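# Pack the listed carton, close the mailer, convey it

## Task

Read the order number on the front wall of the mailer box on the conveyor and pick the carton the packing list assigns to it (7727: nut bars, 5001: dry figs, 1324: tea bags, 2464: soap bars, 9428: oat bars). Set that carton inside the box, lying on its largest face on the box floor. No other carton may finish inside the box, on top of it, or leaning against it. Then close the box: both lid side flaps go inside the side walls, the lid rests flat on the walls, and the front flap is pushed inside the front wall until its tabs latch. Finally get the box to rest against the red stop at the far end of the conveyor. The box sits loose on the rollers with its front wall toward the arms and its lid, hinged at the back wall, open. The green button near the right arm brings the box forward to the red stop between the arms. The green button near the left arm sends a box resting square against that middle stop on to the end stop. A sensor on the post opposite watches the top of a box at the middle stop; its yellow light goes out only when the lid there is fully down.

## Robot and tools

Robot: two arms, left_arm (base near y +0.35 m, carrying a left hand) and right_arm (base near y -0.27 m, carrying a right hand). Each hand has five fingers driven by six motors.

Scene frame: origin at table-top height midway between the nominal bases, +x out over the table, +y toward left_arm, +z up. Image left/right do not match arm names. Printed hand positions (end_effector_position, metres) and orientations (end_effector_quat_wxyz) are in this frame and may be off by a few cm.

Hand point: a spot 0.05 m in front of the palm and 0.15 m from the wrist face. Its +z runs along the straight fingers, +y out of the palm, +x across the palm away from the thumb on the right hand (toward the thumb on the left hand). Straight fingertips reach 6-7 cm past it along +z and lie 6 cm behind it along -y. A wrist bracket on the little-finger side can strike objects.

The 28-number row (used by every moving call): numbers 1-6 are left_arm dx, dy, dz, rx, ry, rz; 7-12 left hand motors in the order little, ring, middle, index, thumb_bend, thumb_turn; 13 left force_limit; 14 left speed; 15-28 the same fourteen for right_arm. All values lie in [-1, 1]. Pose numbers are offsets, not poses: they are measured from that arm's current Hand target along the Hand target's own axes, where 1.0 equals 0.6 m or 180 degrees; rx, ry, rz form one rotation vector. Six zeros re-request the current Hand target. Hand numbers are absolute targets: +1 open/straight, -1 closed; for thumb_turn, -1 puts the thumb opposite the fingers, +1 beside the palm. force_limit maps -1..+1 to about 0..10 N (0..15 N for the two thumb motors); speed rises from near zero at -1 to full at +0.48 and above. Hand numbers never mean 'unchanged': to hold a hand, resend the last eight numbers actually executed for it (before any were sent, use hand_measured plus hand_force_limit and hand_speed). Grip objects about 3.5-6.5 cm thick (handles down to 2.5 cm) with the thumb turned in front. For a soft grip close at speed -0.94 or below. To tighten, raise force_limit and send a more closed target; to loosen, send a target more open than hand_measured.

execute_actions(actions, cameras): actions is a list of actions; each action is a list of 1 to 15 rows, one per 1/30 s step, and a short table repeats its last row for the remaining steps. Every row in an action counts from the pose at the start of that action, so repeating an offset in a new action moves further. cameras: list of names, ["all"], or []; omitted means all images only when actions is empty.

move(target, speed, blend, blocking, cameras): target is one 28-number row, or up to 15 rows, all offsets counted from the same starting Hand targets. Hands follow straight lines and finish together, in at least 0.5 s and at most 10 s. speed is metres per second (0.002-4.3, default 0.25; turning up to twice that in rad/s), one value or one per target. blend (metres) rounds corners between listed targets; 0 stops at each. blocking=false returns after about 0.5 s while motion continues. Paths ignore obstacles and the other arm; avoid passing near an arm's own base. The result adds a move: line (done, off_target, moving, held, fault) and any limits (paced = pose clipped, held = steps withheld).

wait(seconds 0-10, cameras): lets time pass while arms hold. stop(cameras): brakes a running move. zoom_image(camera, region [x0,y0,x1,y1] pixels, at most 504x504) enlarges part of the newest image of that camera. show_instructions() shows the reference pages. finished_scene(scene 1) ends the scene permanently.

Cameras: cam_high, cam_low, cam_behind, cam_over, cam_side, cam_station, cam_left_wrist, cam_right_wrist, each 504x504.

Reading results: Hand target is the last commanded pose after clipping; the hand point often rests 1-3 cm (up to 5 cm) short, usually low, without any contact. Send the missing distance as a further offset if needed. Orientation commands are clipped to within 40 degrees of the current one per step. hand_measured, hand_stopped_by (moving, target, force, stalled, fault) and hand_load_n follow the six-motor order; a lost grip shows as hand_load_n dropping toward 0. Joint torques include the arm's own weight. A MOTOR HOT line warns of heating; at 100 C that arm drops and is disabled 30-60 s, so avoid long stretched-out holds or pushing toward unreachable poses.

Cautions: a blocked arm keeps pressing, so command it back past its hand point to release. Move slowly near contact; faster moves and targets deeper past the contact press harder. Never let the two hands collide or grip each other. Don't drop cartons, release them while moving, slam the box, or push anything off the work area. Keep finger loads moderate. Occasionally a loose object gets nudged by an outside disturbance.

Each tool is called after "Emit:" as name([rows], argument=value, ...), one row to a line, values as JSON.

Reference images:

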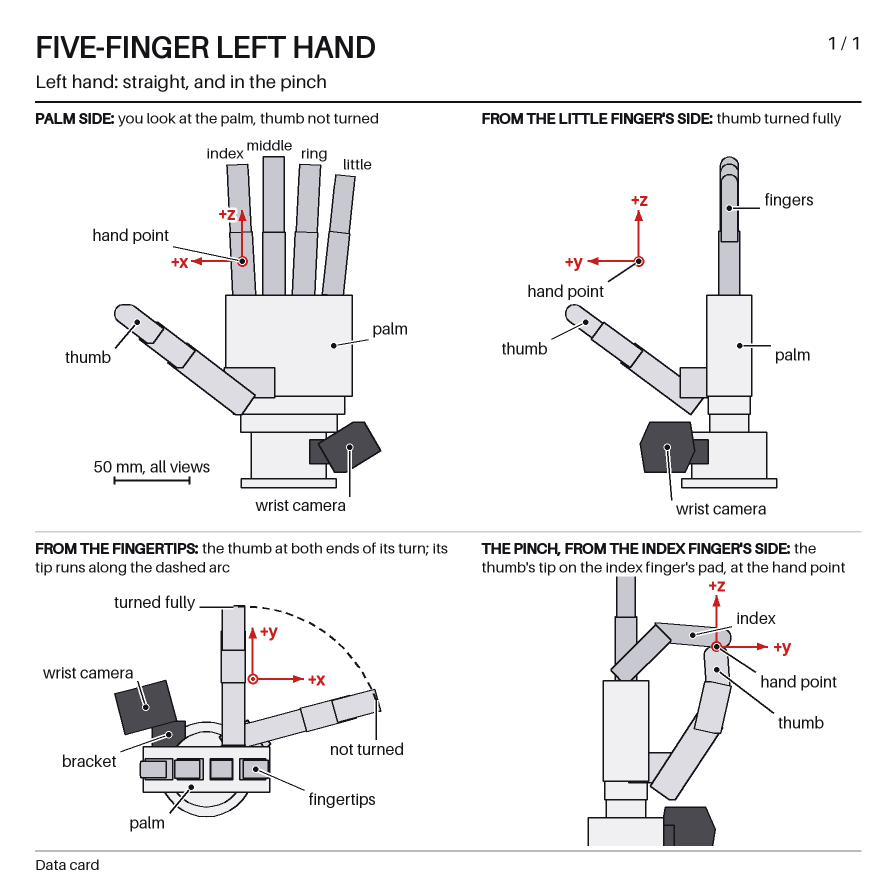

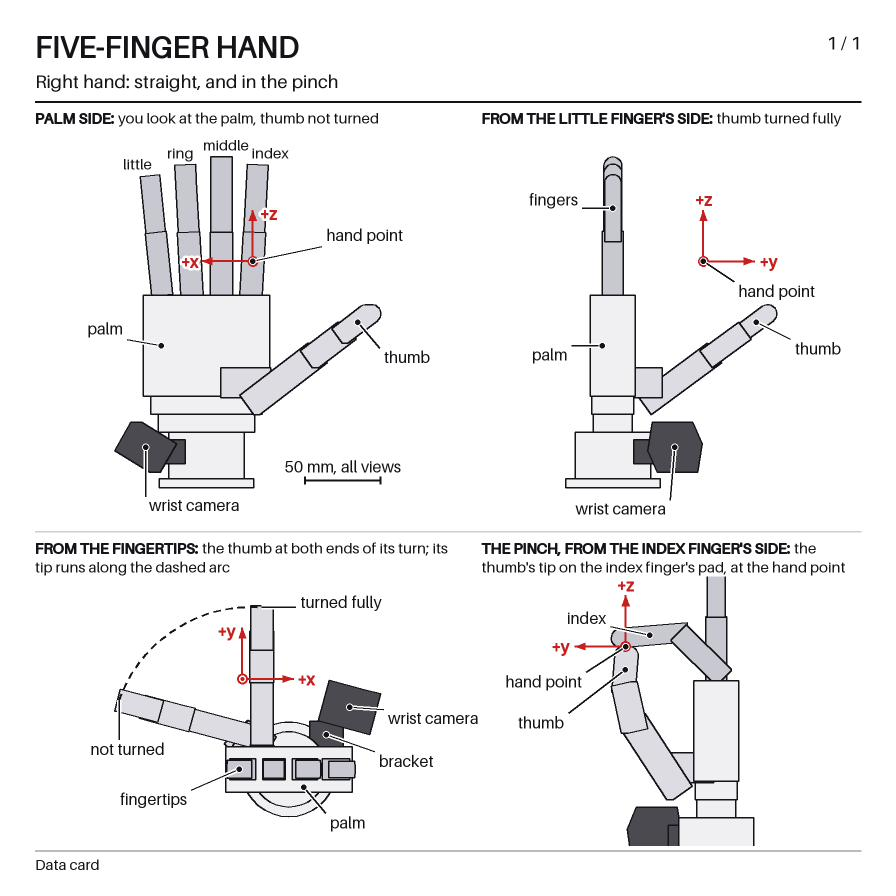

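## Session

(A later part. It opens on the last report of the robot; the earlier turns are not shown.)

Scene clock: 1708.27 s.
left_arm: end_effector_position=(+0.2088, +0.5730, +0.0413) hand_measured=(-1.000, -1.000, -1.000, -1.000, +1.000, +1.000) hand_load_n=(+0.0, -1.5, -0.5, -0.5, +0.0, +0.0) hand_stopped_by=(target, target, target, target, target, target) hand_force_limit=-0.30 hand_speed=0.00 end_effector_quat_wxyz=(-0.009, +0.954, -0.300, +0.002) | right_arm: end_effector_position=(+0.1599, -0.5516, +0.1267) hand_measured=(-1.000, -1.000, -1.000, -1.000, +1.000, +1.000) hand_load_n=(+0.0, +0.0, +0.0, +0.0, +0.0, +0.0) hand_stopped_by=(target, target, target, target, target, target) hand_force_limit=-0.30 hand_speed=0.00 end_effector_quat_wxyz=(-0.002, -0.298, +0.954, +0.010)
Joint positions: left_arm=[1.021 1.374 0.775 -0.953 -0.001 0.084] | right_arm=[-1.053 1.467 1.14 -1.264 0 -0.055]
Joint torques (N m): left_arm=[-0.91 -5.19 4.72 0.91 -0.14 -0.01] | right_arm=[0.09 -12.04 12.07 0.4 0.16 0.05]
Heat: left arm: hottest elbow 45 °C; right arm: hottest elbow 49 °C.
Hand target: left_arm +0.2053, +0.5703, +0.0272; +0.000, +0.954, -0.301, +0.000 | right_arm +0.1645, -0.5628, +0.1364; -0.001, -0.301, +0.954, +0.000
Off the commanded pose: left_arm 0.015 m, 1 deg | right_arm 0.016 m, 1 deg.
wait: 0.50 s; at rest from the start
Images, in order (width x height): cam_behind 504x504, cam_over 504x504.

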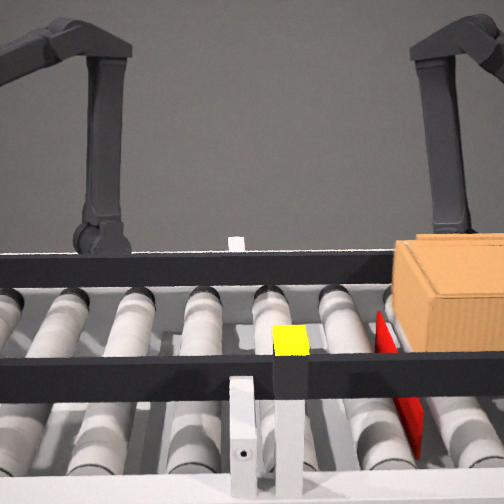

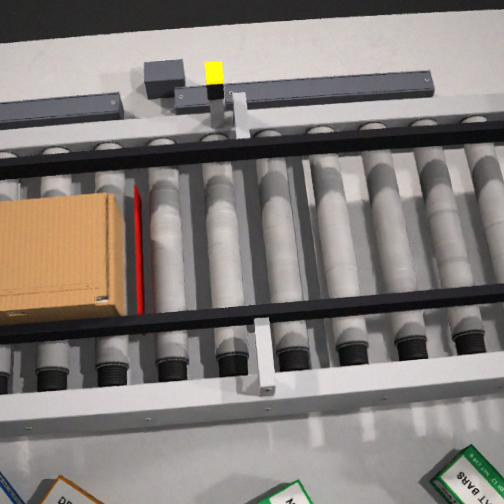

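The box is moving on. I'll raise the left hand and watch.

Emit:
move(target=[0,0,-0.22,0,0,0,-1,-1,-1,-1,1,1,-0.3,0,0,0,0,0,0,0,-1,-1,-1,-1,1,1,-0.3,0], speed=0.12, cameras=["cam_high","cam_side","cam_low","cam_left_wrist"])

Emit:
zoom_image(camera="cam_high", region=[200, 0, 460, 200])

Emit:
zoom_image(camera="cam_side", region=[80, 150, 300, 300])

Scene clock: 1712.97 s.
left_arm: end_effector_position=(+0.1983, +0.5549, +0.1414) hand_measured=(-1.000, -1.000, -1.000, -1.000, +1.000, +1.000) hand_load_n=(+0.0, +0.0, +0.0, +0.0, -0.5, +0.0) hand_stopped_by=(target, target, target, target, target, target) hand_force_limit=-0.30 hand_speed=0.00 end_effector_quat_wxyz=(+0.024, +0.954, -0.300, -0.006) | right_arm: end_effector_position=(+0.1599, -0.5516, +0.1267) hand_measured=(-1.000, -1.000, -1.000, -1.000, +1.000, +1.000) hand_load_n=(+0.0, +0.0, +0.0, +0.0, +0.0, +0.0) hand_stopped_by=(target, target, target, target, target, target) hand_force_limit=-0.30 hand_speed=0.00 end_effector_quat_wxyz=(-0.002, -0.298, +0.954, +0.010)
Joint positions: left_arm=[1.021 1.239 0.933 -1.313 -0.001 0.084] | right_arm=[-1.053 1.467 1.14 -1.264 0 -0.055]
Joint torques (N m): left_arm=[-0.56 -6.77 10.71 -0.43 -0.15 -0.02] | right_arm=[0.26 -10.93 12.07 0.32 0.11 0.06]
Heat: left arm: hottest elbow 45 °C; right arm: hottest elbow 49 °C.
Hand target: left_arm +0.2054, +0.5703, +0.1593; -0.001, +0.954, -0.301, +0.000 | right_arm +0.1645, -0.5628, +0.1364; -0.001, -0.301, +0.954, +0.000
Off the commanded pose: left_arm 0.025 m, 3 deg | right_arm 0.016 m, 1 deg.
move: off_target (left_arm, right_arm)
camera_calibration:
cam_left_wrist: T_world_to_cam=[[0.778804, 0.624718, -0.0564956, -0.491188], [0.557517, -0.648114, 0.518771, 0.179851], [0.28747, -0.435519, -0.853044, 0.420758], [0, 0, 0, 1]] pos_world=[0.161314, 0.606665, 0.237873]
Images, in order (width x height): cam_high 504x504, cam_low 504x504, cam_side 504x504, cam_left_wrist 504x504.

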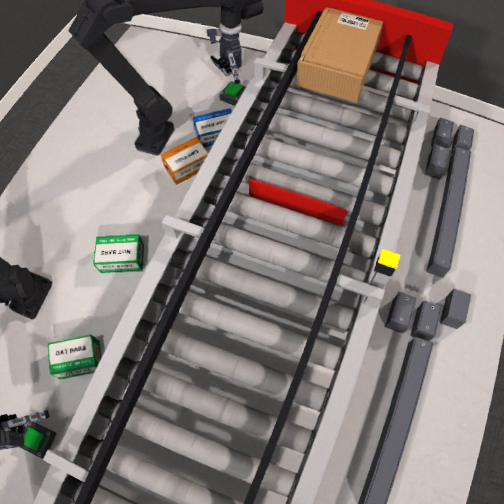

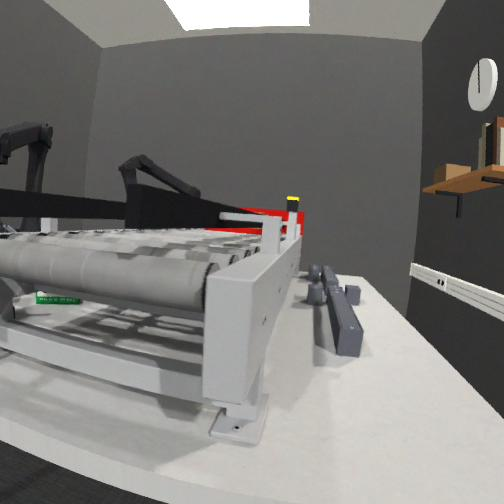

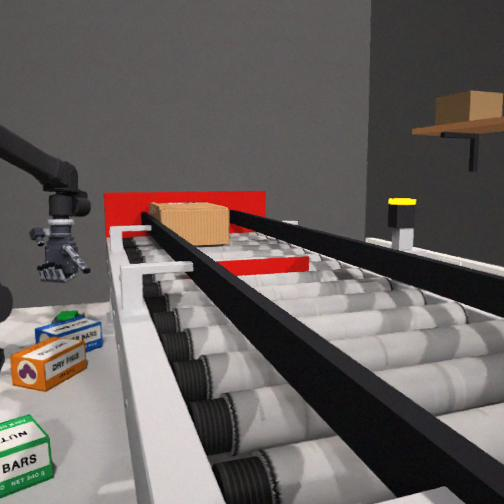

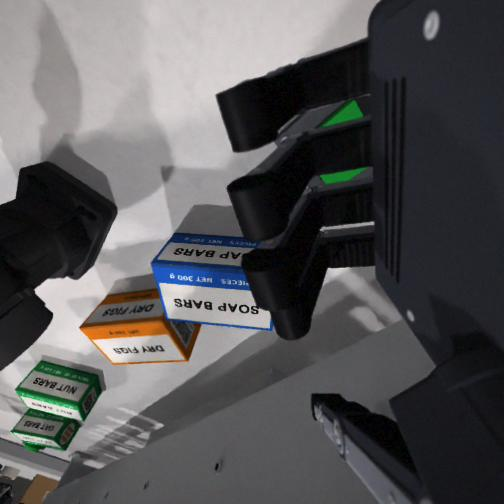

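Scaled by 1.938.

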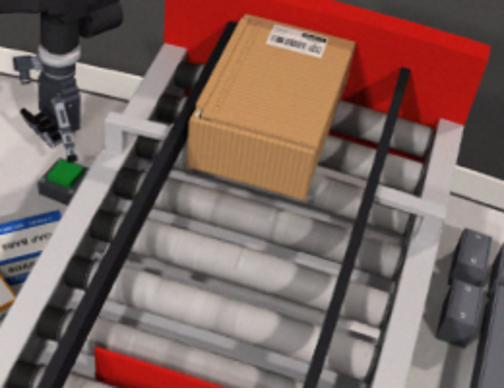

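Scaled by 2.291.

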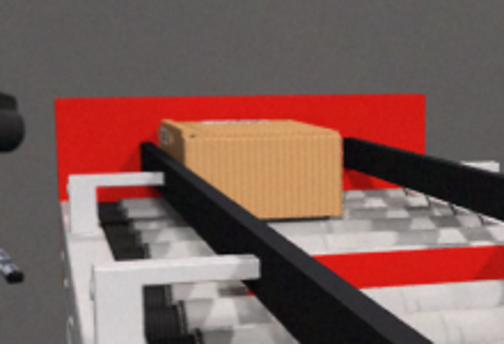

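Emit:
wait(seconds=1, cameras=["cam_high"])

Emit:
zoom_image(camera="cam_high", region=[280, 0, 440, 120])

Scene clock: 1716.27 s.
left_arm: end_effector_position=(+0.1983, +0.5549, +0.1414) hand_measured=(-1.000, -1.000, -1.000, -1.000, +1.000, +1.000) hand_load_n=(+0.0, +0.0, +0.0, +0.0, +0.0, +0.0) hand_stopped_by=(target, target, target, target, target, target) hand_force_limit=-0.30 hand_speed=0.00 end_effector_quat_wxyz=(+0.024, +0.954, -0.300, -0.006) | right_arm: end_effector_position=(+0.1599, -0.5516, +0.1267) hand_measured=(-1.000, -1.000, -1.000, -1.000, +1.000, +1.000) hand_load_n=(+0.0, +0.0, +0.5, +0.0, +0.0, -0.5) hand_stopped_by=(target, target, target, target, target, target) hand_force_limit=-0.30 hand_speed=0.00 end_effector_quat_wxyz=(-0.002, -0.298, +0.954, +0.010)
Joint positions: left_arm=[1.021 1.239 0.933 -1.313 -0.001 0.084] | right_arm=[-1.053 1.467 1.14 -1.264 0 -0.055]
Joint torques (N m): left_arm=[-0.56 -6.89 10.7 -0.46 -0.15 0] | right_arm=[-0.03 -11.93 12 0.32 0.12 0.08]
Heat: left arm: hottest elbow 46 °C; right arm: hottest elbow 50 °C.
Hand target: left_arm +0.2054, +0.5703, +0.1593; -0.001, +0.954, -0.301, +0.000 | right_arm +0.1645, -0.5628, +0.1364; -0.001, -0.301, +0.954, +0.000
Off the commanded pose: left_arm 0.025 m, 3 deg | right_arm 0.016 m, 1 deg.
wait: 1.00 s; at rest from the start
Images, in order (width x height): cam_high 504x504.

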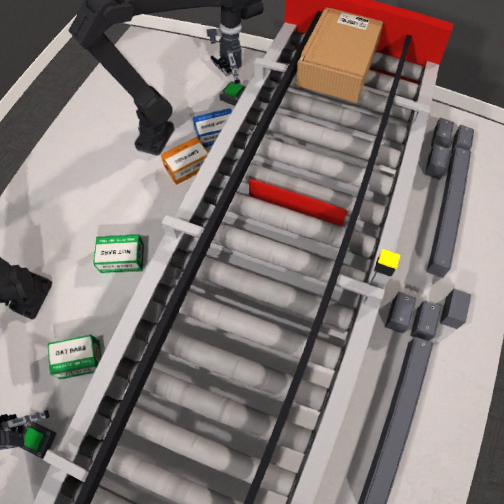

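Scaled by 3.150.

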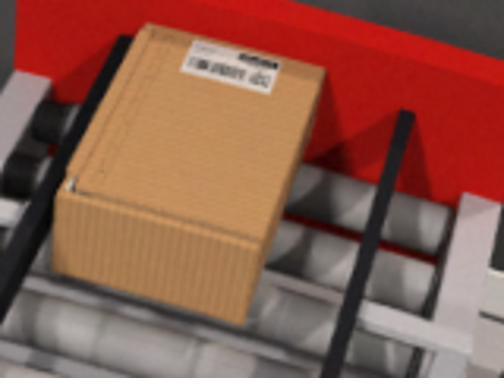

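Emit:
finished_scene()

The scene is finished: the task was done.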